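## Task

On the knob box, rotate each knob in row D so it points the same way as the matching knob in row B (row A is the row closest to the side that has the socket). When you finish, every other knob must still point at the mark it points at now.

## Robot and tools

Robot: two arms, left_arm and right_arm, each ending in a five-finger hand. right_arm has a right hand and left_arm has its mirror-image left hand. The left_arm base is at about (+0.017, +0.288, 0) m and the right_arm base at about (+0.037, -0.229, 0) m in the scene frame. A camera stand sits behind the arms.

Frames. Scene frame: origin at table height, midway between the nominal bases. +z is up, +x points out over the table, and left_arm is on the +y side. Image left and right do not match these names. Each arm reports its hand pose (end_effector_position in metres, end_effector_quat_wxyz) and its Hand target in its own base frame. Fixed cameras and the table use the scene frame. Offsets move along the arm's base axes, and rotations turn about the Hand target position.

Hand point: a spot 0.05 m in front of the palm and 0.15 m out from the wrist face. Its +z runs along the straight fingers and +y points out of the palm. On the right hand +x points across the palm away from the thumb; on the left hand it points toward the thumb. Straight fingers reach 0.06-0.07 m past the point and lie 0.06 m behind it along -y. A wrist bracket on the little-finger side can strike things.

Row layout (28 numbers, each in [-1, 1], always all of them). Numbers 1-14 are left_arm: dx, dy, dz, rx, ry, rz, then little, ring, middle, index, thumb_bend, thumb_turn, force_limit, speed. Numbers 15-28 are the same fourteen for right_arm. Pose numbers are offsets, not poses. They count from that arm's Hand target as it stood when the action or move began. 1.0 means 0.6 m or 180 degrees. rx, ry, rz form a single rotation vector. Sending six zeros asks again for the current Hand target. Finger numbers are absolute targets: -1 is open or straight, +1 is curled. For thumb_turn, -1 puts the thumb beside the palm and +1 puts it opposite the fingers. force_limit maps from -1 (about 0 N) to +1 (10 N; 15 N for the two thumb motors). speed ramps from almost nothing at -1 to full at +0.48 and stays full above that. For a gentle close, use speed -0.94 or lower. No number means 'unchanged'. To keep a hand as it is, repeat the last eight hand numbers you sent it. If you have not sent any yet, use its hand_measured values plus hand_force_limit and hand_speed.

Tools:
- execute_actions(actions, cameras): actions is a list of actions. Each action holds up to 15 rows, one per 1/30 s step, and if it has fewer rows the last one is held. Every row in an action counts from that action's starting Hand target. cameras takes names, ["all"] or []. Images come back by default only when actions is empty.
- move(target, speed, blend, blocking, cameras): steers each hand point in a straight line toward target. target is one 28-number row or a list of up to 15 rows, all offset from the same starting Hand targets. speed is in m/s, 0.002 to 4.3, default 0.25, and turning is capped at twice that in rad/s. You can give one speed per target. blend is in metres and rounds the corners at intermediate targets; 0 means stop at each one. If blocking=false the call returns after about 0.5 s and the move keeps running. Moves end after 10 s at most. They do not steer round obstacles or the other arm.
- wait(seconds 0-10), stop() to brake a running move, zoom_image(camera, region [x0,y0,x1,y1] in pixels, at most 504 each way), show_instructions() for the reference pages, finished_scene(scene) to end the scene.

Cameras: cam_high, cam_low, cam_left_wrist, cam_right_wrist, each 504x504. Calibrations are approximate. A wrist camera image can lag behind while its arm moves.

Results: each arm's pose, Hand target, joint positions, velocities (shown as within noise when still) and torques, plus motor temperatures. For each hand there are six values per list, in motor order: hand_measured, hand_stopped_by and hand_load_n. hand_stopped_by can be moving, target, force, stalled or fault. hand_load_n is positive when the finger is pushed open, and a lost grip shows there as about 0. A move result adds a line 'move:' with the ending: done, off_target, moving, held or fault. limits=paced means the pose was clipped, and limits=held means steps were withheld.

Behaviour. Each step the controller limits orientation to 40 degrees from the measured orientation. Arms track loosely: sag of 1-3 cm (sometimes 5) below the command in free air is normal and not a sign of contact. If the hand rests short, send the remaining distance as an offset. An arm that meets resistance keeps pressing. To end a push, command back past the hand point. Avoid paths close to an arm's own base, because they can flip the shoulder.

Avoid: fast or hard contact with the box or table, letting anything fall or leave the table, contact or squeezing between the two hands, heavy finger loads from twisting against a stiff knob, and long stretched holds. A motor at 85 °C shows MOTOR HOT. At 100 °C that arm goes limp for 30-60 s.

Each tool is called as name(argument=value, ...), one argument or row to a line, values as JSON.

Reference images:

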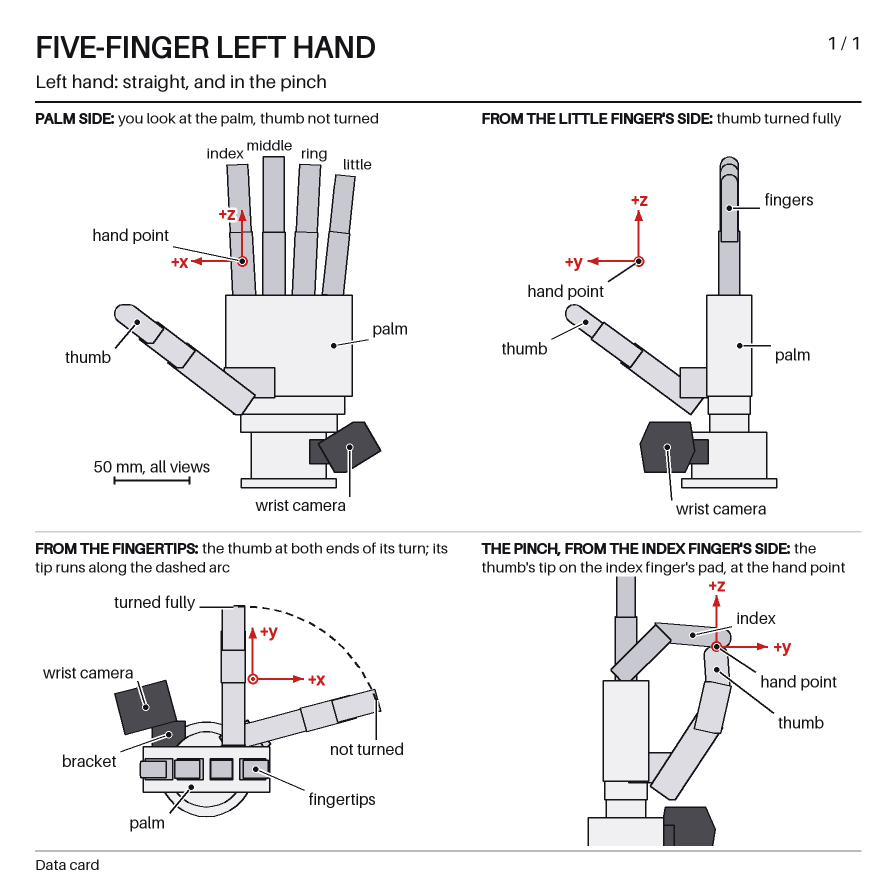

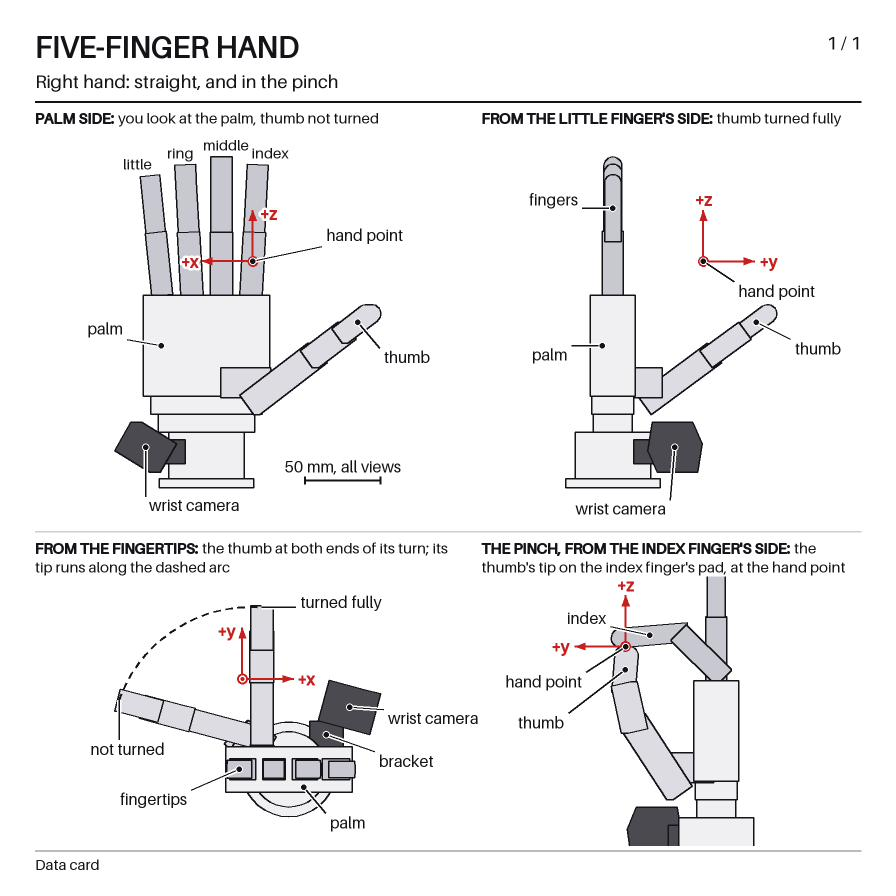

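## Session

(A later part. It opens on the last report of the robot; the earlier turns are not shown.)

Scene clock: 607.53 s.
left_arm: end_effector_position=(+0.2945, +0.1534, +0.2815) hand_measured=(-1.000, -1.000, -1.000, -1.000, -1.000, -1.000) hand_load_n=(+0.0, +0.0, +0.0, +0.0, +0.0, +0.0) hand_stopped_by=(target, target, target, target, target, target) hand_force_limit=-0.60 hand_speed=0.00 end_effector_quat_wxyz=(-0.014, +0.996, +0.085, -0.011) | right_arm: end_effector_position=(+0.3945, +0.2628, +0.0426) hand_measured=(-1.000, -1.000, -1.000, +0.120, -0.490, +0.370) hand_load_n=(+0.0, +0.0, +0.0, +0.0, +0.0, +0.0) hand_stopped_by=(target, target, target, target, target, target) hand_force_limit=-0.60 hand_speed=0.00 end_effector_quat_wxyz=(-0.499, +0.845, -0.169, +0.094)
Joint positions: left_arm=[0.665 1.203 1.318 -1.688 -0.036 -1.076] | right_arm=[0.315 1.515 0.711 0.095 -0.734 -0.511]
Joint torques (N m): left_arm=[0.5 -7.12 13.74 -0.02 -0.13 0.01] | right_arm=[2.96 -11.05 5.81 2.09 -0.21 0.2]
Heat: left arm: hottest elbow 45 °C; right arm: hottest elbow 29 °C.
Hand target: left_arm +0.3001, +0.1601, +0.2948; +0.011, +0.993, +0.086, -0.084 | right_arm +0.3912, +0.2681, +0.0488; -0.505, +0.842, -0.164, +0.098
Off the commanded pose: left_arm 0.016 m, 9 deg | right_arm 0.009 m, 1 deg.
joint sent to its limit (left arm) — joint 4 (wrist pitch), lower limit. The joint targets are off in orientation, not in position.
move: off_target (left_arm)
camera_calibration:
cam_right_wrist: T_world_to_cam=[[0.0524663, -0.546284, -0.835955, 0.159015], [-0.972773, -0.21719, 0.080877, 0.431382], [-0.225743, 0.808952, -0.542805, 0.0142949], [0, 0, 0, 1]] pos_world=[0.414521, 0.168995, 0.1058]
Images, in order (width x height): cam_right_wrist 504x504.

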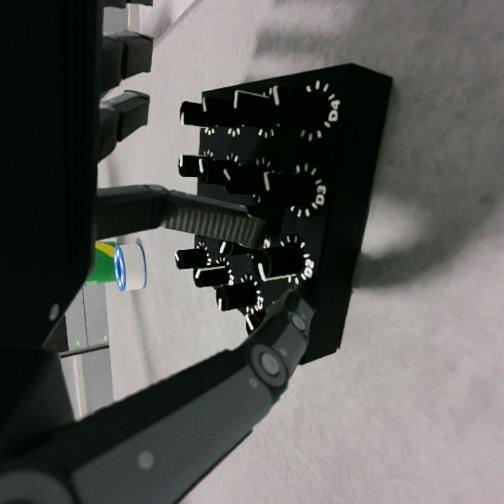

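move(
  target=[
    [0,0,0,0,0,0,-1,-1,-1,-1,-1,-1,-0.6,0,0,0,0,0,0,0,-1,-1,-1,0.35,-0.1,0.37,-0.25,-0.9],
  ],
  cameras=["cam_right_wrist"],
  speed=0.12,
)

zoom_image(
  camera="cam_right_wrist",
  region=[200, 160, 380, 340],
)

Scene clock: 622.57 s.
left_arm: end_effector_position=(+0.2945, +0.1534, +0.2815) hand_measured=(-1.000, -1.000, -1.000, -1.000, -1.000, -1.000) hand_load_n=(+0.0, +0.0, +0.0, +0.0, +0.0, +0.0) hand_stopped_by=(target, target, target, target, target, target) hand_force_limit=-0.60 hand_speed=0.00 end_effector_quat_wxyz=(-0.014, +0.996, +0.085, -0.011) | right_arm: end_effector_position=(+0.3943, +0.2638, +0.0427) hand_measured=(-1.000, -1.000, -1.000, +0.248, -0.408, +0.370) hand_load_n=(-0.5, +0.0, +0.0, +4.0, +6.0, +0.5) hand_stopped_by=(target, target, target, force, force, target) hand_force_limit=-0.25 hand_speed=-0.90 end_effector_quat_wxyz=(-0.499, +0.845, -0.169, +0.094)
Joint positions: left_arm=[0.665 1.203 1.318 -1.688 -0.036 -1.076] | right_arm=[0.317 1.515 0.711 0.096 -0.733 -0.51]
Joint torques (N m): left_arm=[0.5 -7.24 13.71 -0.03 -0.12 0.01] | right_arm=[2.55 -10.93 5.64 2.09 -0.24 0.17]
Heat: left arm: hottest elbow 45 °C; right arm: hottest elbow 29 °C.
Hand target: left_arm +0.3001, +0.1601, +0.2948; +0.011, +0.993, +0.086, -0.084 | right_arm +0.3911, +0.2681, +0.0487; -0.505, +0.842, -0.164, +0.098
Off the commanded pose: left_arm 0.016 m, 9 deg | right_arm 0.008 m, 1 deg.
joint sent to its limit (left arm) — joint 4 (wrist pitch), lower limit. The joint targets are off in orientation, not in position.
move: off_target (left_arm)
camera_calibration:
cam_right_wrist: T_world_to_cam=[[0.053338, -0.545798, -0.836217, 0.159238], [-0.972589, -0.218198, 0.0803813, 0.431541], [-0.226333, 0.809008, -0.542476, 0.0136965], [0, 0, 0, 1]] pos_world=[0.414319, 0.169993, 0.1059]
Images, in order (width x height): cam_right_wrist 504x504.

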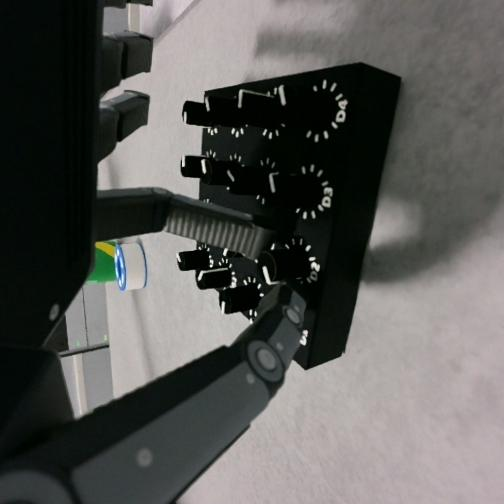

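Scaled by 2.800 from the camera's 504x504 image, which has a finer 720x720 frame.

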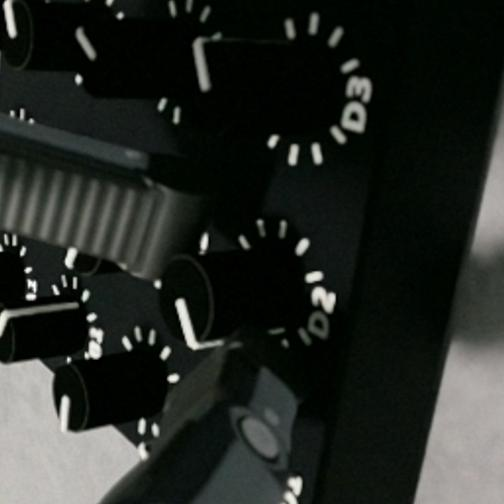

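move(
  target=[
    [0,0,0,0,0,0,-1,-1,-1,-1,-1,-1,-0.6,0,0.002,-0.001,0.007,0,0,-0.0667,-1,-1,-1,0.35,-0.1,0.37,-0.25,-0.9],
  ],
  cameras=["cam_right_wrist"],
  speed=0.1,
)

zoom_image(
  camera="cam_right_wrist",
  region=[200, 160, 380, 340],
)

Scene clock: 634.37 s.
left_arm: end_effector_position=(+0.2945, +0.1534, +0.2815) hand_measured=(-1.000, -1.000, -1.000, -1.000, -1.000, -1.000) hand_load_n=(+0.0, +0.0, +0.0, +0.0, +0.0, +0.0) hand_stopped_by=(target, target, target, target, target, target) hand_force_limit=-0.60 hand_speed=0.00 end_effector_quat_wxyz=(-0.014, +0.996, +0.085, -0.011) | right_arm: end_effector_position=(+0.3943, +0.2616, +0.0425) hand_measured=(-1.000, -1.000, -1.000, +0.248, -0.408, +0.370) hand_load_n=(-0.5, +0.0, +0.0, +5.0, +5.5, -1.5) hand_stopped_by=(target, target, target, force, force, target) hand_force_limit=-0.25 hand_speed=-0.90 end_effector_quat_wxyz=(-0.481, +0.826, -0.255, +0.145)
Joint positions: left_arm=[0.665 1.203 1.318 -1.688 -0.036 -1.076] | right_arm=[0.361 1.458 0.63 0.217 -0.526 -0.331]
Joint torques (N m): left_arm=[0.5 -7.3 13.74 0.01 -0.13 0] | right_arm=[2.96 -10.7 5.98 2.39 -0.19 0.29]
Heat: left arm: hottest elbow 45 °C; right arm: hottest elbow 29 °C.
Hand target: left_arm +0.3001, +0.1601, +0.2948; +0.011, +0.993, +0.086, -0.084 | right_arm +0.3924, +0.2675, +0.0529; -0.492, +0.820, -0.251, +0.150
Off the commanded pose: left_arm 0.016 m, 9 deg | right_arm 0.012 m, 2 deg.
joint sent to its limit (left arm) — joint 4 (wrist pitch), lower limit. The joint targets are off in orientation, not in position.
move: off_target (left_arm, right_arm)
camera_calibration:
cam_right_wrist: T_world_to_cam=[[-0.0642724, -0.556296, -0.828495, 0.206634], [-0.99631, -0.0115479, 0.0850449, 0.386225], [-0.0568775, 0.830904, -0.553501, -0.0566795], [0, 0, 0, 1]] pos_world=[0.394857, 0.166505, 0.106977]
Images, in order (width x height): cam_right_wrist 504x504.

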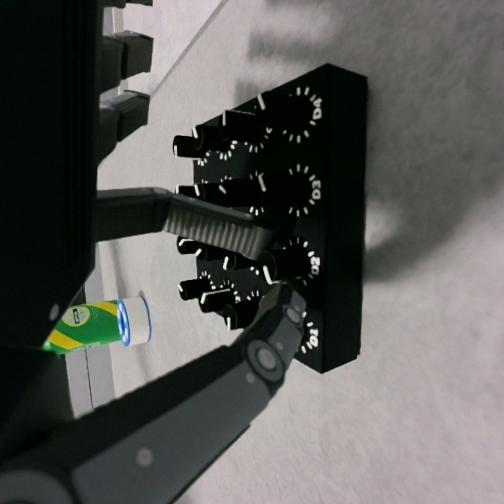

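Scaled by 2.800 from the camera's 504x504 image, which has a finer 720x720 frame.

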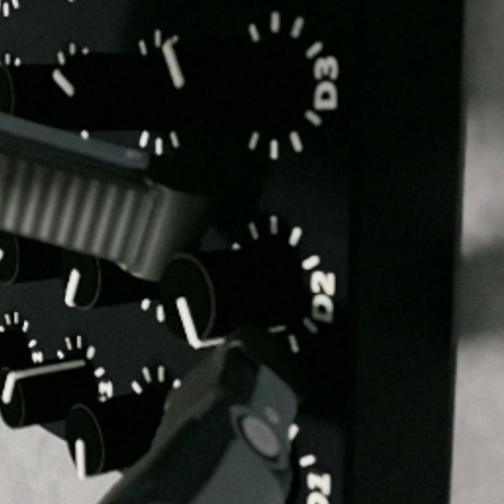

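move(
  target=[
    [0,0,0,0,0,0,-1,-1,-1,-1,-1,-1,-0.6,0,0.0025,-0.003,0.005,0,0,-0.0667,-1,-1,-1,0.35,-0.1,0.37,-0.25,-0.9],
    [0,0,0,0,0,0,-1,-1,-1,-1,-1,-1,-0.6,0,0.003,-0.0075,0.004,0,0,-0.1333,-1,-1,-1,0.35,-0.1,0.37,-0.25,-0.9],
  ],
  cameras=["cam_right_wrist"],
  speed=0.1,
  blend=[0.005,0],
)

zoom_image(
  camera="cam_right_wrist",
  region=[200, 160, 380, 340],
)

Scene clock: 663.17 s.
left_arm: end_effector_position=(+0.2945, +0.1534, +0.2815) hand_measured=(-1.000, -1.000, -1.000, -1.000, -1.000, -1.000) hand_load_n=(+0.0, -0.5, +0.0, +0.0, +0.0, +0.0) hand_stopped_by=(target, target, target, target, target, target) hand_force_limit=-0.60 hand_speed=0.00 end_effector_quat_wxyz=(-0.014, +0.996, +0.085, -0.011) | right_arm: end_effector_position=(+0.3926, +0.2566, +0.0423) hand_measured=(-1.000, -1.000, -1.000, +0.248, -0.408, +0.370) hand_load_n=(+0.0, +0.0, +0.5, +5.0, +5.5, -3.5) hand_stopped_by=(target, target, target, force, force, target) hand_force_limit=-0.25 hand_speed=-0.90 end_effector_quat_wxyz=(-0.432, +0.761, -0.418, +0.244)
Joint positions: left_arm=[0.665 1.203 1.318 -1.688 -0.036 -1.076] | right_arm=[0.499 1.373 0.533 0.308 -0.048 -0.039]
Joint torques (N m): left_arm=[0.5 -7.18 13.75 0.01 -0.13 0.01] | right_arm=[2.55 -9.64 6.19 2.65 0.23 0.25]
Heat: left arm: hottest elbow 45 °C; right arm: hottest shoulder 29 °C.
Hand target: left_arm +0.3001, +0.1601, +0.2948; +0.011, +0.993, +0.086, -0.084 | right_arm +0.3942, +0.2631, +0.0554; -0.450, +0.750, -0.416, +0.249
Off the commanded pose: left_arm 0.016 m, 9 deg | right_arm 0.015 m, 2 deg.
joint sent to its limit (left arm) — joint 4 (wrist pitch), lower limit. The joint targets are off in orientation, not in position.
move: off_target (left_arm, right_arm)
camera_calibration:
cam_right_wrist: T_world_to_cam=[[-0.285936, -0.499445, -0.817799, 0.275591], [-0.916554, 0.391553, 0.0813361, 0.249858], [0.279589, 0.772813, -0.569728, -0.169257], [0, 0, 0, 1]] pos_world=[0.355132, 0.170614, 0.108625]
Images, in order (width x height): cam_right_wrist 504x504.

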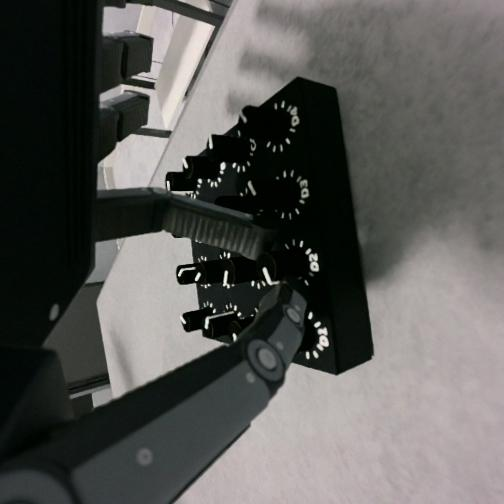

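Scaled by 2.800 from the camera's 504x504 image, which has a finer 720x720 frame.

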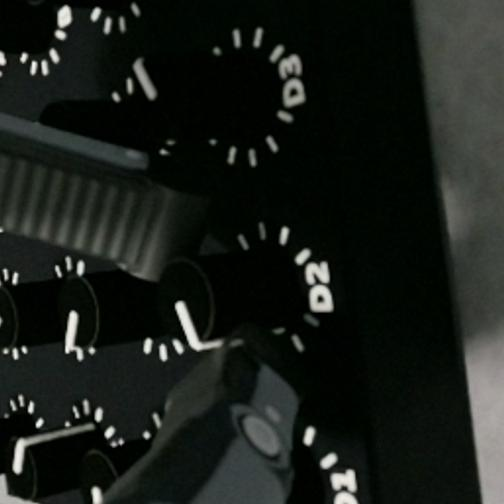

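move(
  target=[
    [0,0,0,0,0,0,-1,-1,-1,-1,-1,-1,-0.6,0,0,0,0,0,0,0,-1,-1,-1,0.12,-0.49,0.37,-0.6,0],
    [0,0,0,0,0,0,-1,-1,-1,-1,-1,-1,-0.6,0,0,0,0.1,0,0,0,-1,-1,-1,0.12,-0.49,0.37,-0.6,0],
  ],
  cameras=["cam_right_wrist"],
  speed=0.15,
)

zoom_image(
  camera="cam_right_wrist",
  region=[240, 200, 380, 340],
)

zoom_image(
  camera="cam_right_wrist",
  region=[160, 60, 380, 280],
)

Scene clock: 678.13 s.
left_arm: end_effector_position=(+0.2945, +0.1534, +0.2815) hand_measured=(-1.000, -1.000, -1.000, -1.000, -1.000, -1.000) hand_load_n=(+0.0, +0.0, +0.0, +0.0, +0.0, +0.0) hand_stopped_by=(target, target, target, target, target, target) hand_force_limit=-0.60 hand_speed=0.00 end_effector_quat_wxyz=(-0.014, +0.996, +0.085, -0.011) | right_arm: end_effector_position=(+0.3774, +0.2479, +0.0869) hand_measured=(-1.000, -1.000, -1.000, +0.120, -0.490, +0.370) hand_load_n=(+0.0, +0.0, +0.0, +0.0, +0.0, +0.0) hand_stopped_by=(target, target, target, target, target, target) hand_force_limit=-0.60 hand_speed=0.00 end_effector_quat_wxyz=(-0.429, +0.761, -0.423, +0.241)
Joint positions: left_arm=[0.665 1.203 1.318 -1.688 -0.036 -1.076] | right_arm=[0.499 1.203 0.553 0.108 -0.045 -0.033]
Joint torques (N m): left_arm=[0.44 -7.24 13.71 0.02 -0.12 0.01] | right_arm=[3.02 -7.59 11.37 1.42 0.09 0.19]
Heat: left arm: hottest elbow 45 °C; right arm: hottest shoulder 29 °C.
Hand target: left_arm +0.3001, +0.1601, +0.2948; +0.011, +0.993, +0.086, -0.084 | right_arm +0.3941, +0.2630, +0.1153; -0.450, +0.750, -0.416, +0.249
Off the commanded pose: left_arm 0.016 m, 9 deg | right_arm 0.036 m, 3 deg.
joint sent to its limit (left arm) — joint 4 (wrist pitch), lower limit. The joint targets are off in orientation, not in position.
move: off_target (left_arm, right_arm)
camera_calibration:
cam_right_wrist: T_world_to_cam=[[-0.297423, -0.49903, -0.813946, 0.307246], [-0.913158, 0.39756, 0.089933, 0.232295], [0.278713, 0.77001, -0.573937, -0.131485], [0, 0, 0, 1]] pos_world=[0.340151, 0.162218, 0.153727]
Images, in order (width x height): cam_right_wrist 504x504.

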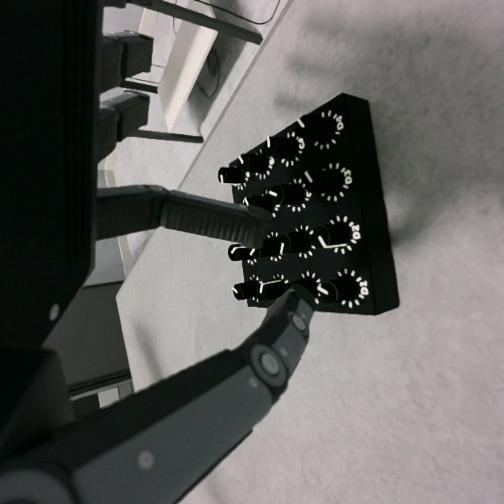

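Scaled by 3.600 from the camera's 504x504 image, which has a finer 720x720 frame.

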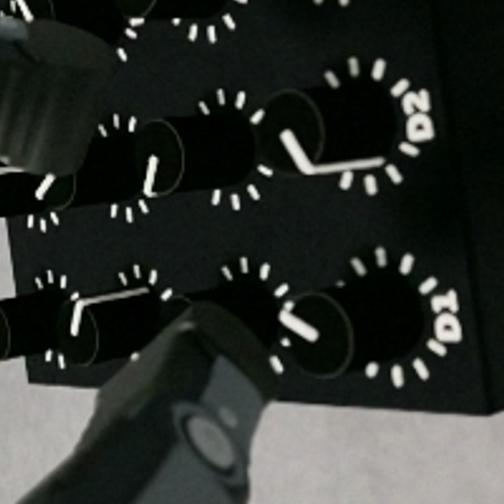

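Scaled by 2.291 from the camera's 504x504 image, which has a finer 720x720 frame.

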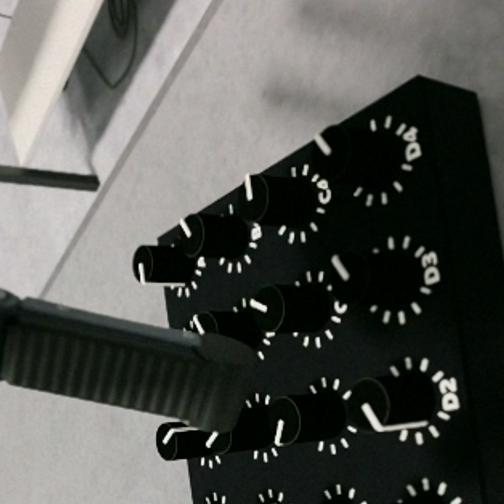

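move(
  target=[
    [0,0,0,0,0,0,-1,-1,-1,-1,-1,-1,-0.6,0,-0.007,-0.0167,0.0,0,0,0.333,-1,-1,-1,0.12,-0.49,0.3,-0.6,0],
    [0,0,0,0,0,0,-1,-1,-1,-1,-1,-1,-0.6,0,-0.0203,0.0075,0.0,0,0,0.2444,-1,-1,-1,0.12,-0.49,0.3,-0.6,0],
    [0,0,0,0,0,0,-1,-1,-1,-1,-1,-1,-0.6,0,-0.0203,0.0075,-0.092,0,0,0.2444,-1,-1,-1,0.12,-0.49,0.3,-0.6,0],
  ],
  cameras=["cam_right_wrist"],
  speed=0.18,
)

zoom_image(
  camera="cam_right_wrist",
  region=[220, 160, 400, 340],
)

Scene clock: 737.90 s.
left_arm: end_effector_position=(+0.2945, +0.1534, +0.2815) hand_measured=(-1.000, -1.000, -1.000, -1.000, -1.000, -1.000) hand_load_n=(+0.0, +0.0, +0.0, +0.0, +0.0, +0.0) hand_stopped_by=(target, target, target, target, target, target) hand_force_limit=-0.60 hand_speed=0.00 end_effector_quat_wxyz=(-0.014, +0.996, +0.085, -0.011) | right_arm: end_effector_position=(+0.3831, +0.2627, +0.0603) hand_measured=(-1.000, -1.000, -1.000, +0.120, -0.490, +0.300) hand_load_n=(+0.0, +0.0, +0.0, +0.0, +0.5, +0.0) hand_stopped_by=(target, target, target, target, target, target) hand_force_limit=-0.60 hand_speed=0.00 end_effector_quat_wxyz=(-0.508, +0.852, -0.107, +0.063)
Joint positions: left_arm=[0.665 1.203 1.318 -1.688 -0.036 -1.076] | right_arm=[0.302 1.492 0.762 -0.073 -0.848 -0.658]
Joint torques (N m): left_arm=[0.56 -7.18 13.74 -0.02 -0.13 0.01] | right_arm=[2.55 -9.7 6.42 1.96 -0.27 0.15]
Heat: left arm: hottest elbow 45 °C; right arm: hottest elbow 34 °C.
Hand target: left_arm +0.3001, +0.1601, +0.2948; +0.011, +0.993, +0.086, -0.084 | right_arm +0.3820, +0.2675, +0.0602; -0.511, +0.851, -0.105, +0.063
Off the commanded pose: left_arm 0.016 m, 9 deg | right_arm 0.005 m, 0 deg.
joint sent to its limit (left arm) — joint 4 (wrist pitch), lower limit. The joint targets are off in orientation, not in position.
move: off_target (left_arm)
camera_calibration:
cam_right_wrist: T_world_to_cam=[[0.136074, -0.527242, -0.838749, 0.137565], [-0.933586, -0.351545, 0.0695236, 0.439843], [-0.331514, 0.773584, -0.540062, 0.0710772], [0, 0, 0, 1]] pos_world=[0.415475, 0.172171, 0.123189]
Images, in order (width x height): cam_right_wrist 504x504.

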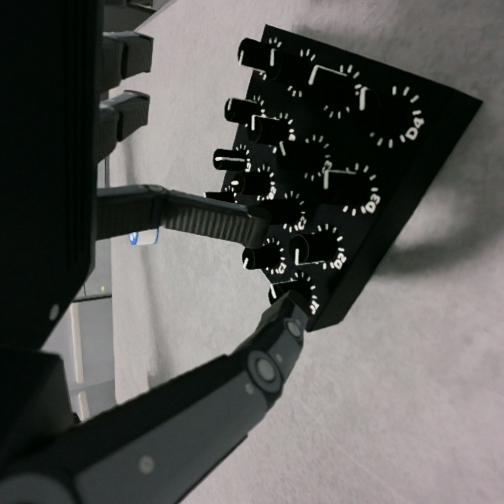

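Scaled by 2.800 from the camera's 504x504 image, which has a finer 720x720 frame.

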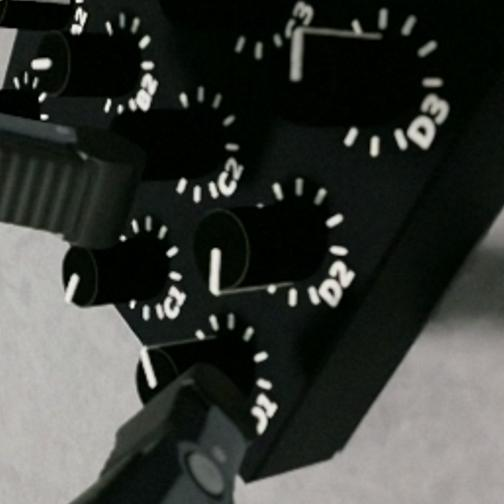

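move(
  target=[
    [0,0,0,0,0,0,-1,-1,-1,-1,-1,-1,-0.6,0,0.0005,0.002,0.02,0,0,0,-1,-1,-1,0.12,-0.49,0.3,-0.6,0],
    [0,0,0,0,0,0,-1,-1,-1,-1,-1,-1,-0.6,0,0.0005,0.002,-0.041,0,0,0,-1,-1,-1,0.12,-0.49,0.3,-0.6,0],
  ],
  cameras=["cam_right_wrist"],
  speed=0.12,
)

zoom_image(
  camera="cam_right_wrist",
  region=[200, 160, 380, 340],
)

Scene clock: 759.27 s.
left_arm: end_effector_position=(+0.2945, +0.1534, +0.2815) hand_measured=(-1.000, -1.000, -1.000, -1.000, -1.000, -1.000) hand_load_n=(+0.0, +0.0, +0.0, +0.0, +0.0, +0.0) hand_stopped_by=(target, target, target, target, target, target) hand_force_limit=-0.60 hand_speed=0.00 end_effector_quat_wxyz=(-0.014, +0.996, +0.085, -0.011) | right_arm: end_effector_position=(+0.3895, +0.2654, +0.0505) hand_measured=(-1.000, -1.000, -1.000, +0.120, -0.490, +0.300) hand_load_n=(+0.0, +0.0, +0.0, -11.0, +0.5, +0.0) hand_stopped_by=(target, target, target, target, target, target) hand_force_limit=-0.60 hand_speed=0.00 end_effector_quat_wxyz=(-0.516, +0.847, -0.105, +0.072)
Joint positions: left_arm=[0.665 1.203 1.318 -1.688 -0.036 -1.076] | right_arm=[0.301 1.525 0.751 0.005 -0.852 -0.645]
Joint torques (N m): left_arm=[0.56 -7.24 13.7 -0.01 -0.13 0] | right_arm=[2.43 -8.23 5.35 2.03 -0.05 0.08]
Heat: left arm: hottest elbow 45 °C; right arm: hottest elbow 32 °C.
Hand target: left_arm +0.3001, +0.1601, +0.2948; +0.011, +0.993, +0.086, -0.084 | right_arm +0.3823, +0.2687, +0.0356; -0.511, +0.851, -0.105, +0.063
Off the commanded pose: left_arm 0.016 m, 9 deg | right_arm 0.017 m, 1 deg.
joint sent to its limit (left arm) — joint 4 (wrist pitch), lower limit. The joint targets are off in orientation, not in position.
move: off_target (left_arm, right_arm)
camera_calibration:
cam_right_wrist: T_world_to_cam=[[0.150503, -0.515188, -0.843759, 0.121352], [-0.936252, -0.348345, 0.0456939, 0.44878], [-0.317461, 0.783094, -0.534773, 0.0575554], [0, 0, 0, 1]] pos_world=[0.420179, 0.173778, 0.112665]
Images, in order (width x height): cam_right_wrist 504x504.

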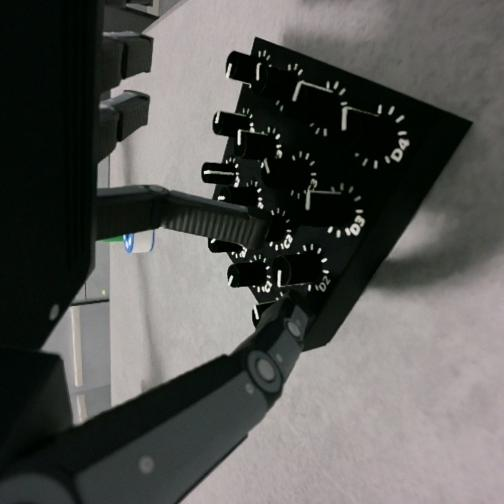

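Scaled by 2.800 from the camera's 504x504 image, which has a finer 720x720 frame.

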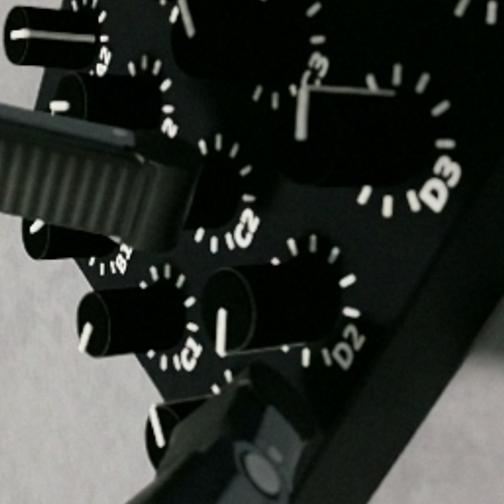

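move(
  target=[
    [0,0,0,0,0,0,-1,-1,-1,-1,-1,-1,-0.6,0,0.0,0.0,0.06,0,0,0,-1,-1,-1,0.12,-0.49,0.3,-0.6,0],
  ],
  cameras=["cam_right_wrist"],
  speed=0.12,
)

zoom_image(
  camera="cam_right_wrist",
  region=[200, 160, 380, 340],
)

Scene clock: 769.37 s.
left_arm: end_effector_position=(+0.2945, +0.1534, +0.2815) hand_measured=(-1.000, -1.000, -1.000, -1.000, -1.000, -1.000) hand_load_n=(+0.0, +0.0, +0.0, +0.0, +0.0, +0.0) hand_stopped_by=(target, target, target, target, target, target) hand_force_limit=-0.60 hand_speed=0.00 end_effector_quat_wxyz=(-0.014, +0.996, +0.085, -0.011) | right_arm: end_effector_position=(+0.3767, +0.2609, +0.0582) hand_measured=(-1.000, -1.000, -1.000, +0.120, -0.490, +0.300) hand_load_n=(+0.0, +0.0, +0.0, +0.0, +0.0, +0.0) hand_stopped_by=(target, target, target, target, target, target) hand_force_limit=-0.60 hand_speed=0.00 end_effector_quat_wxyz=(-0.506, +0.853, -0.116, +0.055)
Joint positions: left_arm=[0.665 1.203 1.318 -1.688 -0.036 -1.076] | right_arm=[0.301 1.485 0.751 -0.081 -0.847 -0.645]
Joint torques (N m): left_arm=[0.56 -7.24 13.75 0.01 -0.12 0.01] | right_arm=[3.14 -10.46 8.35 1.05 -0.28 0.08]
Heat: left arm: hottest elbow 45 °C; right arm: hottest elbow 31 °C.
Hand target: left_arm +0.3001, +0.1601, +0.2948; +0.011, +0.993, +0.086, -0.084 | right_arm +0.3822, +0.2688, +0.0715; -0.511, +0.851, -0.105, +0.062
Off the commanded pose: left_arm 0.016 m, 9 deg | right_arm 0.016 m, 2 deg.
joint sent to its limit (left arm) — joint 4 (wrist pitch), lower limit. The joint targets are off in orientation, not in position.
move: off_target (left_arm, right_arm)
camera_calibration:
cam_right_wrist: T_world_to_cam=[[0.112599, -0.529982, -0.8405, 0.145287], [-0.934364, -0.344263, 0.091904, 0.430416], [-0.338061, 0.774985, -0.53396, 0.0709516], [0, 0, 0, 1]] pos_world=[0.409793, 0.170189, 0.120442]
Images, in order (width x height): cam_right_wrist 504x504.

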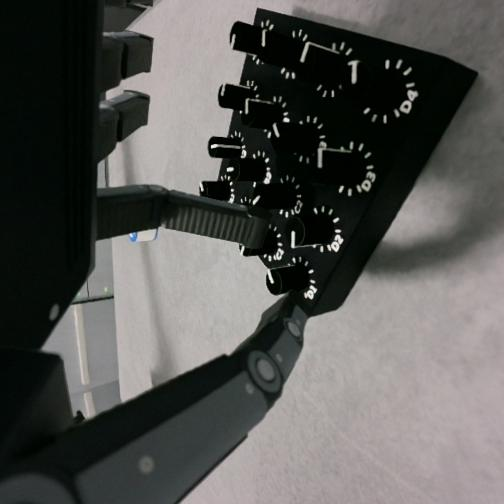

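Scaled by 2.800 from the camera's 504x504 image, which has a finer 720x720 frame.

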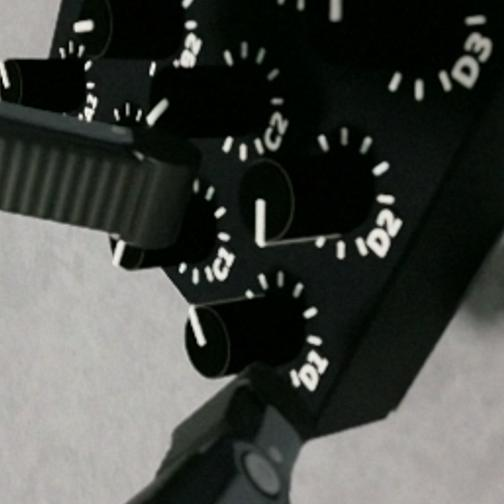

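move(
  target=[
    [0,0,0,0,0,0,-1,-1,-1,-1,-1,-1,-0.6,0,0.01,-0.03,0.07,0,0,0.0444,-1,-1,-1,0.14,-0.475,0.3,-0.6,0],
    [0,0,0,0,0,0,-1,-1,-1,-1,-1,-1,-0.6,0,0.0018,-0.0033,0.064,0,0,-0.0444,-1,-1,-1,0.14,-0.475,0.3,-0.6,0],
    [0,0,0,0,0,0,-1,-1,-1,-1,-1,-1,-0.6,0,0.0018,-0.0033,-0.0267,0,0,-0.0444,-1,-1,-1,0.14,-0.475,0.3,-0.6,0],
  ],
  cameras=["cam_right_wrist"],
  speed=0.15,
)

zoom_image(
  camera="cam_right_wrist",
  region=[200, 160, 380, 340],
)

Scene clock: 824.80 s.
left_arm: end_effector_position=(+0.2945, +0.1534, +0.2815) hand_measured=(-1.000, -1.000, -1.000, -1.000, -1.000, -1.000) hand_load_n=(+0.0, +0.0, +0.0, +0.0, +0.0, +0.0) hand_stopped_by=(target, target, target, target, target, target) hand_force_limit=-0.60 hand_speed=0.00 end_effector_quat_wxyz=(-0.014, +0.996, +0.085, -0.011) | right_arm: end_effector_position=(+0.3851, +0.2616, +0.0558) hand_measured=(-1.000, -1.000, -1.000, +0.140, -0.476, +0.300) hand_load_n=(+0.0, +0.0, +0.0, +0.0, +0.0, +0.0) hand_stopped_by=(target, target, target, target, target, target) hand_force_limit=-0.60 hand_speed=0.00 end_effector_quat_wxyz=(-0.502, +0.843, -0.166, +0.099)
Joint positions: left_arm=[0.665 1.203 1.318 -1.688 -0.036 -1.076] | right_arm=[0.319 1.46 0.69 0.075 -0.732 -0.507]
Joint torques (N m): left_arm=[0.56 -7.24 13.76 -0.02 -0.12 0.01] | right_arm=[2.9 -8.88 6.38 2.09 -0.18 0.2]
Heat: left arm: hottest elbow 45 °C; right arm: hottest elbow 31 °C.
Hand target: left_arm +0.3001, +0.1601, +0.2948; +0.011, +0.993, +0.086, -0.084 | right_arm +0.3834, +0.2668, +0.0556; -0.505, +0.842, -0.164, +0.098
Off the commanded pose: left_arm 0.016 m, 9 deg | right_arm 0.006 m, 0 deg.
joint sent to its limit (left arm) — joint 4 (wrist pitch), lower limit. The joint targets are off in orientation, not in position.
move: off_target (left_arm)
camera_calibration:
cam_right_wrist: T_world_to_cam=[[0.0623101, -0.542039, -0.83804, 0.165218], [-0.973584, -0.217813, 0.0684924, 0.422075], [-0.219662, 0.811635, -0.541293, 0.0172428], [0, 0, 0, 1]] pos_world=[0.404418, 0.167494, 0.118884]
Images, in order (width x height): cam_right_wrist 504x504.

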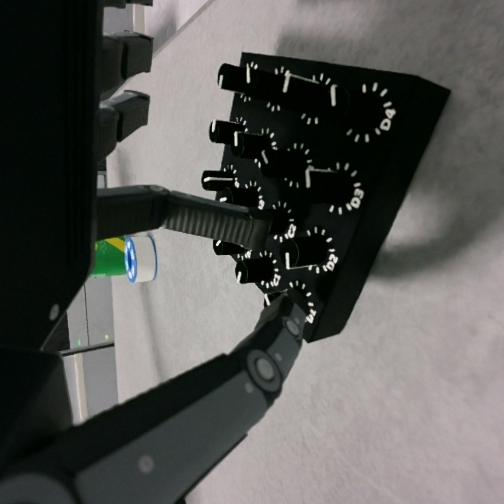

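Scaled by 2.800 from the camera's 504x504 image, which has a finer 720x720 frame.

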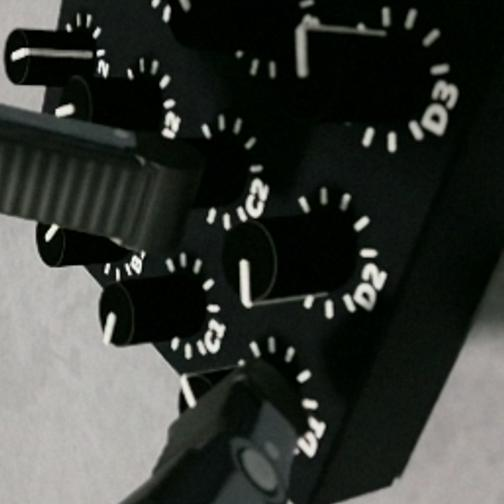

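move(
  target=[
    [0,0,0,0,0,0,-1,-1,-1,-1,-1,-1,-0.6,0,0.0008,0.0008,0.02,0,0,0,-1,-1,-1,0.14,-0.475,0.3,-0.6,0],
    [0,0,0,0,0,0,-1,-1,-1,-1,-1,-1,-0.6,0,0.0008,0.0008,-0.0335,0,0,0,-1,-1,-1,0.14,-0.475,0.3,-0.6,0],
  ],
  cameras=["cam_right_wrist"],
  speed=0.12,
)

zoom_image(
  camera="cam_right_wrist",
  region=[200, 160, 380, 340],
)

Scene clock: 838.10 s.
left_arm: end_effector_position=(+0.2945, +0.1534, +0.2815) hand_measured=(-1.000, -1.000, -1.000, -1.000, -1.000, -1.000) hand_load_n=(+0.0, +0.0, +0.0, +0.0, +0.0, +0.0) hand_stopped_by=(target, target, target, target, target, target) hand_force_limit=-0.60 hand_speed=0.00 end_effector_quat_wxyz=(-0.014, +0.996, +0.085, -0.011) | right_arm: end_effector_position=(+0.3924, +0.2633, +0.0459) hand_measured=(-1.000, -1.000, -1.000, +0.140, -0.476, +0.300) hand_load_n=(+0.0, +0.0, +0.0, -1.5, +0.0, +0.0) hand_stopped_by=(target, target, target, target, target, target) hand_force_limit=-0.60 hand_speed=0.00 end_effector_quat_wxyz=(-0.507, +0.840, -0.162, +0.110)
Joint positions: left_arm=[0.665 1.203 1.318 -1.688 -0.036 -1.076] | right_arm=[0.319 1.496 0.682 0.147 -0.726 -0.505]
Joint torques (N m): left_arm=[0.56 -7.18 13.72 0.01 -0.12 0.01] | right_arm=[2.61 -8.41 5.31 2.03 -0.32 0.16]
Heat: left arm: hottest elbow 45 °C; right arm: hottest elbow 31 °C.
Hand target: left_arm +0.3001, +0.1601, +0.2948; +0.011, +0.993, +0.086, -0.084 | right_arm +0.3838, +0.2672, +0.0354; -0.505, +0.842, -0.164, +0.098
Off the commanded pose: left_arm 0.016 m, 9 deg | right_arm 0.014 m, 1 deg.
joint sent to its limit (left arm) — joint 4 (wrist pitch), lower limit. The joint targets are off in orientation, not in position.
move: off_target (left_arm, right_arm)
camera_calibration:
cam_right_wrist: T_world_to_cam=[[0.0810826, -0.537537, -0.839333, 0.148823], [-0.976045, -0.2134, 0.042379, 0.431199], [-0.201894, 0.815791, -0.541963, 0.00406086], [0, 0, 0, 1]] pos_world=[0.409623, 0.168703, 0.108839]
Images, in order (width x height): cam_right_wrist 504x504.

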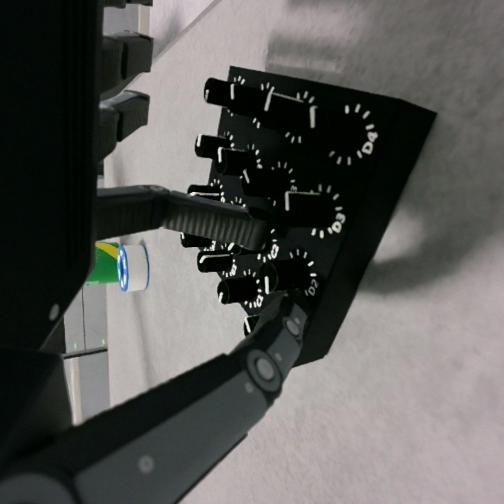

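Scaled by 2.800 from the camera's 504x504 image, which has a finer 720x720 frame.

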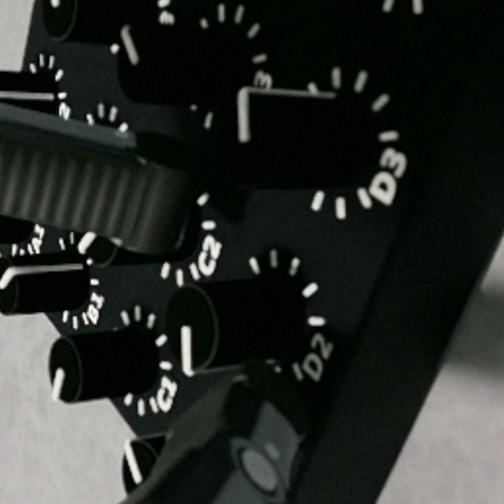

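move(
  target=[
    [0,0,0,0,0,0,-1,-1,-1,-1,-1,-1,-0.6,0,0,0,0.04,0,0,0,-1,-1,-1,0.14,-0.476,0.3,-0.25,-0.9],
    [0,0,0,0,0,0,-1,-1,-1,-1,-1,-1,-0.6,0,-0.005,-0.0015,0.04,0,0,0,-1,-1,-1,0.14,-0.476,0.3,-0.25,-0.9],
  ],
  speed=0.1,
  cameras=["cam_right_wrist"],
)

Scene clock: 899.07 s.
left_arm: end_effector_position=(+0.2945, +0.1534, +0.2815) hand_measured=(-1.000, -1.000, -1.000, -1.000, -1.000, -1.000) hand_load_n=(+0.0, +0.0, +0.0, +0.0, -0.5, +0.0) hand_stopped_by=(target, target, target, target, target, target) hand_force_limit=-0.60 hand_speed=0.00 end_effector_quat_wxyz=(-0.014, +0.996, +0.085, -0.011) | right_arm: end_effector_position=(+0.3841, +0.2606, +0.0517) hand_measured=(-1.000, -1.000, -1.000, +0.140, -0.476, +0.300) hand_load_n=(+0.0, +0.0, +0.0, +0.0, +0.0, +0.0) hand_stopped_by=(target, target, target, target, target, target) hand_force_limit=-0.25 hand_speed=-0.90 end_effector_quat_wxyz=(-0.501, +0.843, -0.168, +0.100)
Joint positions: left_arm=[0.665 1.203 1.318 -1.688 -0.036 -1.076] | right_arm=[0.319 1.465 0.682 0.088 -0.727 -0.505]
Joint torques (N m): left_arm=[0.56 -7.18 13.72 0.01 -0.12 0.01] | right_arm=[2.43 -10.46 6.68 1.2 -0.32 0.17]
Heat: left arm: hottest elbow 45 °C; right arm: hottest elbow 29 °C.
Hand target: left_arm +0.3001, +0.1601, +0.2948; +0.011, +0.993, +0.086, -0.084 | right_arm +0.3809, +0.2663, +0.0595; -0.505, +0.842, -0.164, +0.098
Off the commanded pose: left_arm 0.016 m, 9 deg | right_arm 0.010 m, 1 deg.
joint sent to its limit (left arm) — joint 4 (wrist pitch), lower limit. The joint targets are off in orientation, not in position.
move: off_target (left_arm)
camera_calibration:
cam_right_wrist: T_world_to_cam=[[0.0594268, -0.544323, -0.836768, 0.162864], [-0.974459, -0.213486, 0.0696683, 0.420296], [-0.21656, 0.811256, -0.543107, 0.0145141], [0, 0, 0, 1]] pos_world=[0.403026, 0.166603, 0.114881]
Images, in order (width x height): cam_right_wrist 504x504.

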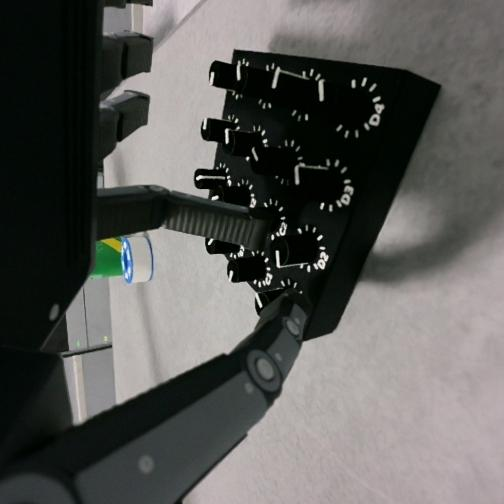

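zoom_image(
  camera="cam_right_wrist",
  region=[200, 190, 360, 350],
)

Scaled by 3.150 from the camera's 504x504 image, which has a finer 720x720 frame.

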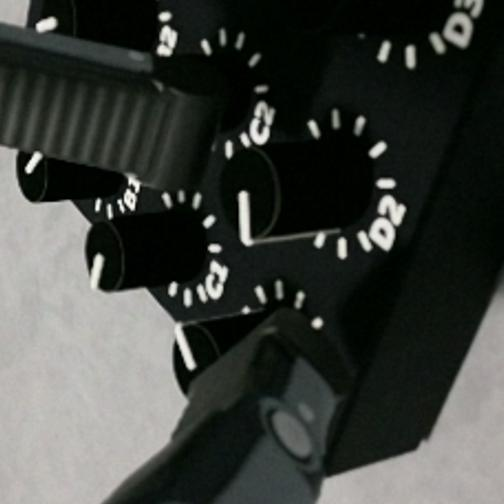

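move(
  target=[
    [0,0,0,0,0,0,-1,-1,-1,-1,-1,-1,-0.6,0,0,0,0.083,0,0,0,-1,-1,-1,0.14,-0.476,0.3,-0.25,-0.9],
    [0,0,0,0,0,0,-1,-1,-1,-1,-1,-1,-0.6,0,0.0018,0.0003,-0.0067,0,0,0,-1,-1,-1,0.14,-0.476,0.3,-0.25,-0.9],
    [0,0,0,0,0,0,-1,-1,-1,-1,-1,-1,-0.6,0,0.0018,0.0003,-0.0400,0,0,0,-1,-1,-1,0.14,-0.476,0.3,-0.25,-0.9],
  ],
  speed=0.1,
  cameras=["cam_right_wrist"],
)

Scene clock: 938.80 s.
left_arm: end_effector_position=(+0.2945, +0.1534, +0.2815) hand_measured=(-1.000, -1.000, -1.000, -1.000, -1.000, -1.000) hand_load_n=(+0.0, +0.0, +0.0, +0.0, +0.0, +0.0) hand_stopped_by=(target, target, target, target, target, target) hand_force_limit=-0.60 hand_speed=0.00 end_effector_quat_wxyz=(-0.014, +0.996, +0.085, -0.011) | right_arm: end_effector_position=(+0.3871, +0.2619, +0.0431) hand_measured=(-1.000, -1.000, -1.000, +0.140, -0.476, +0.300) hand_load_n=(+0.0, +0.0, +0.0, -4.0, +0.0, +0.0) hand_stopped_by=(target, target, target, target, target, target) hand_force_limit=-0.25 hand_speed=-0.90 end_effector_quat_wxyz=(-0.505, +0.841, -0.165, +0.105)
Joint positions: left_arm=[0.665 1.203 1.318 -1.688 -0.036 -1.076] | right_arm=[0.319 1.492 0.672 0.143 -0.728 -0.504]
Joint torques (N m): left_arm=[0.38 -7.24 13.71 -0.01 -0.12 0.01] | right_arm=[2.84 -8.12 5.65 2.1 -0.27 0.17]
Heat: left arm: hottest elbow 45 °C; right arm: hottest elbow 30 °C.
Hand target: left_arm +0.3001, +0.1601, +0.2948; +0.011, +0.993, +0.086, -0.084 | right_arm +0.3818, +0.2664, +0.0354; -0.505, +0.842, -0.164, +0.098
Off the commanded pose: left_arm 0.016 m, 9 deg | right_arm 0.010 m, 1 deg.
joint sent to its limit (left arm) — joint 4 (wrist pitch), lower limit. The joint targets are off in orientation, not in position.
move: off_target (left_arm)
camera_calibration:
cam_right_wrist: T_world_to_cam=[[0.0720055, -0.538973, -0.83924, 0.150034], [-0.975287, -0.214261, 0.0539237, 0.425286], [-0.20888, 0.814617, -0.541081, 0.00550603], [0, 0, 0, 1]] pos_world=[0.405123, 0.167501, 0.105961]
Images, in order (width x height): cam_right_wrist 504x504.

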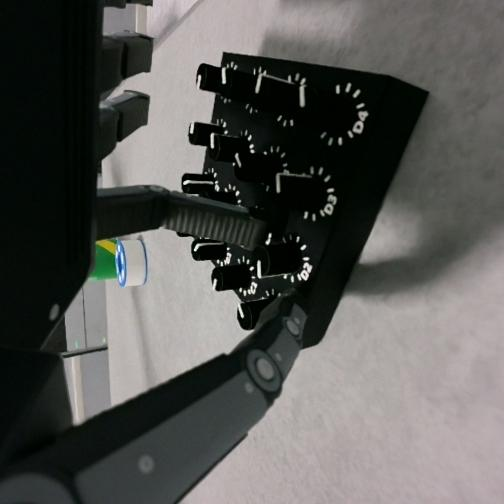

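zoom_image(
  camera="cam_right_wrist",
  region=[200, 200, 320, 320],
)

Scaled by 4.200 from the camera's 504x504 image, which has a finer 720x720 frame.

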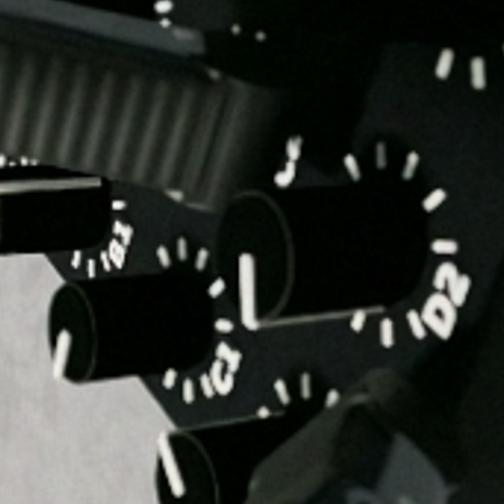

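move(
  target=[
    [0,0,0,0,0,0,-1,-1,-1,-1,-1,-1,-0.6,0,0,0,0.03,0,0,0,-1,-1,-1,0.14,-0.476,0.3,-0.25,-0.9],
    [0,0,0,0,0,0,-1,-1,-1,-1,-1,-1,-0.6,0,0.0125,-0.002,0.125,0,0,-0.1333,-1,-1,-1,0.16,-0.476,0.3,-0.25,-0.9],
    [0,0,0,0,0,0,-1,-1,-1,-1,-1,-1,-0.6,0,0.0125,-0.002,0.125,0,0,-0.0556,-1,-1,-1,0.16,-0.476,0.3,-0.25,-0.9],
    [0,0,0,0,0,0,-1,-1,-1,-1,-1,-1,-0.6,0,0.0125,-0.002,0.0343,0,0,-0.0556,-1,-1,-1,0.16,-0.476,0.3,-0.25,-0.9],
  ],
  speed=[0.1,0.18,0.18,0.12],
  cameras=["cam_right_wrist"],
)

zoom_image(
  camera="cam_right_wrist",
  region=[200, 190, 360, 350],
)

Scene clock: 1009.67 s.
left_arm: end_effector_position=(+0.2945, +0.1534, +0.2815) hand_measured=(-1.000, -1.000, -1.000, -1.000, -1.000, -1.000) hand_load_n=(+0.5, +0.0, +0.0, +0.0, -0.5, -0.5) hand_stopped_by=(target, target, target, target, target, target) hand_force_limit=-0.60 hand_speed=0.00 end_effector_quat_wxyz=(-0.014, +0.996, +0.085, -0.011) | right_arm: end_effector_position=(+0.3868, +0.2701, +0.0603) hand_measured=(-1.000, -1.000, -1.000, +0.160, -0.476, +0.300) hand_load_n=(+0.0, +0.0, +0.0, +0.0, +0.0, +0.0) hand_stopped_by=(target, target, target, target, target, target) hand_force_limit=-0.25 hand_speed=-0.90 end_effector_quat_wxyz=(-0.495, +0.825, -0.237, +0.136)
Joint positions: left_arm=[0.665 1.203 1.318 -1.688 -0.036 -1.076] | right_arm=[0.372 1.417 0.636 0.188 -0.563 -0.334]
Joint torques (N m): left_arm=[0.62 -7.24 13.74 -0.01 -0.13 0.01] | right_arm=[0.5 -8.59 6.16 2.3 -0.19 0]
Heat: left arm: hottest elbow 46 °C; right arm: hottest elbow 29 °C.
Hand target: left_arm +0.3001, +0.1601, +0.2948; +0.011, +0.993, +0.086, -0.084 | right_arm +0.3894, +0.2653, +0.0561; -0.495, +0.824, -0.237, +0.142
Off the commanded pose: left_arm 0.016 m, 9 deg | right_arm 0.007 m, 1 deg.
joint sent to its limit (left arm) — joint 4 (wrist pitch), lower limit. The joint targets are off in orientation, not in position.
move: off_target (left_arm)
camera_calibration:
cam_right_wrist: T_world_to_cam=[[-0.0323794, -0.538076, -0.842274, 0.209127], [-0.995696, -0.0558574, 0.073961, 0.389716], [-0.0868438, 0.841044, -0.533951, -0.0466437], [0, 0, 0, 1]] pos_world=[0.390759, 0.173524, 0.122413]
Images, in order (width x height): cam_right_wrist 504x504.

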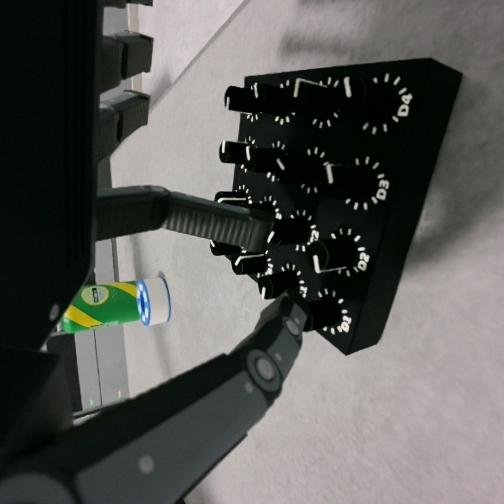

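Scaled by 3.150 from the camera's 504x504 image, which has a finer 720x720 frame.

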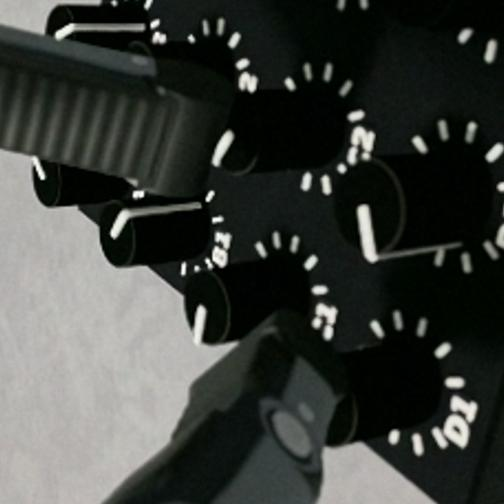

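zoom_image(
  camera="cam_right_wrist",
  region=[270, 200, 390, 320],
)

Scaled by 4.200 from the camera's 504x504 image, which has a finer 720x720 frame.

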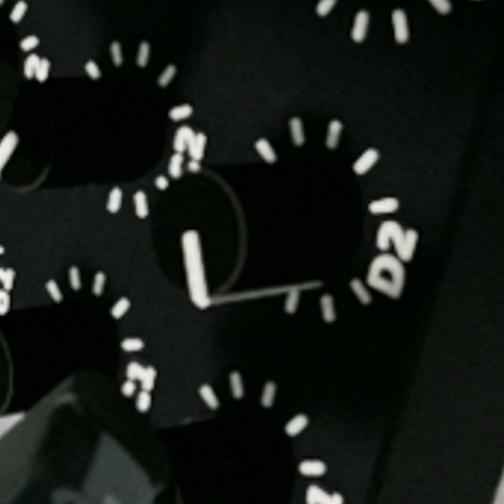

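move(
  target=[
    [0,0,0,0,0,0,-1,-1,-1,-1,-1,-1,-0.6,0,0.005,-0.010,0.05,0,0,0,-1,-1,-1,0.16,-0.476,0.3,-0.25,-0.9],
    [0,0,0,0,0,0,-1,-1,-1,-1,-1,-1,-0.6,0,0.003,-0.008,-0.003,0,0,0,-1,-1,-1,0.18,-0.476,0.3,-0.25,-0.9],
  ],
  speed=0.1,
  cameras=["cam_right_wrist"],
)

Scene clock: 1041.97 s.
left_arm: end_effector_position=(+0.2945, +0.1534, +0.2815) hand_measured=(-1.000, -1.000, -1.000, -1.000, -1.000, -1.000) hand_load_n=(-0.5, +0.0, +0.0, +0.0, +0.0, +0.0) hand_stopped_by=(target, target, target, target, target, target) hand_force_limit=-0.60 hand_speed=0.00 end_effector_quat_wxyz=(-0.014, +0.996, +0.085, -0.011) | right_arm: end_effector_position=(+0.3895, +0.2646, +0.0591) hand_measured=(-1.000, -1.000, -1.000, +0.180, -0.476, +0.300) hand_load_n=(+0.0, +0.0, +0.0, +0.0, +0.0, +0.0) hand_stopped_by=(target, target, target, target, target, target) hand_force_limit=-0.25 hand_speed=-0.90 end_effector_quat_wxyz=(-0.496, +0.824, -0.237, +0.137)
Joint positions: left_arm=[0.665 1.203 1.318 -1.688 -0.036 -1.076] | right_arm=[0.355 1.422 0.636 0.188 -0.577 -0.345]
Joint torques (N m): left_arm=[0.62 -7.18 13.72 -0.02 -0.12 0.01] | right_arm=[1.03 -8.06 6.06 2.33 -0.14 0.01]
Heat: left arm: hottest elbow 46 °C; right arm: hottest elbow 29 °C.
Hand target: left_arm +0.3001, +0.1601, +0.2948; +0.011, +0.993, +0.086, -0.084 | right_arm +0.3912, +0.2605, +0.0541; -0.495, +0.824, -0.237, +0.142
Off the commanded pose: left_arm 0.016 m, 9 deg | right_arm 0.007 m, 1 deg.
joint sent to its limit (left arm) — joint 4 (wrist pitch), lower limit. The joint targets are off in orientation, not in position.
move: off_target (left_arm)
camera_calibration:
cam_right_wrist: T_world_to_cam=[[-0.0310387, -0.537133, -0.842927, 0.204634], [-0.995816, -0.0558987, 0.0722885, 0.392343], [-0.085947, 0.841644, -0.53315, -0.0429837], [0, 0, 0, 1]] pos_world=[0.393359, 0.168024, 0.121213]
Images, in order (width x height): cam_right_wrist 504x504.

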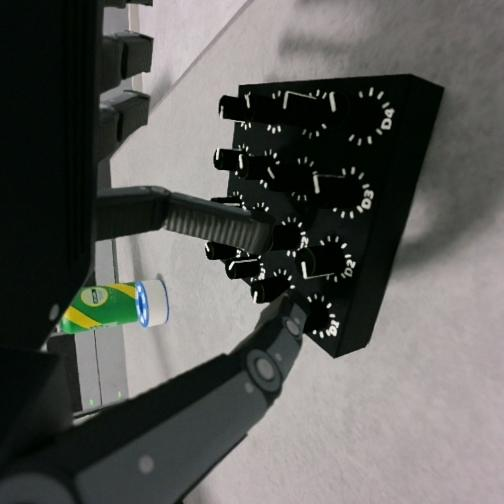

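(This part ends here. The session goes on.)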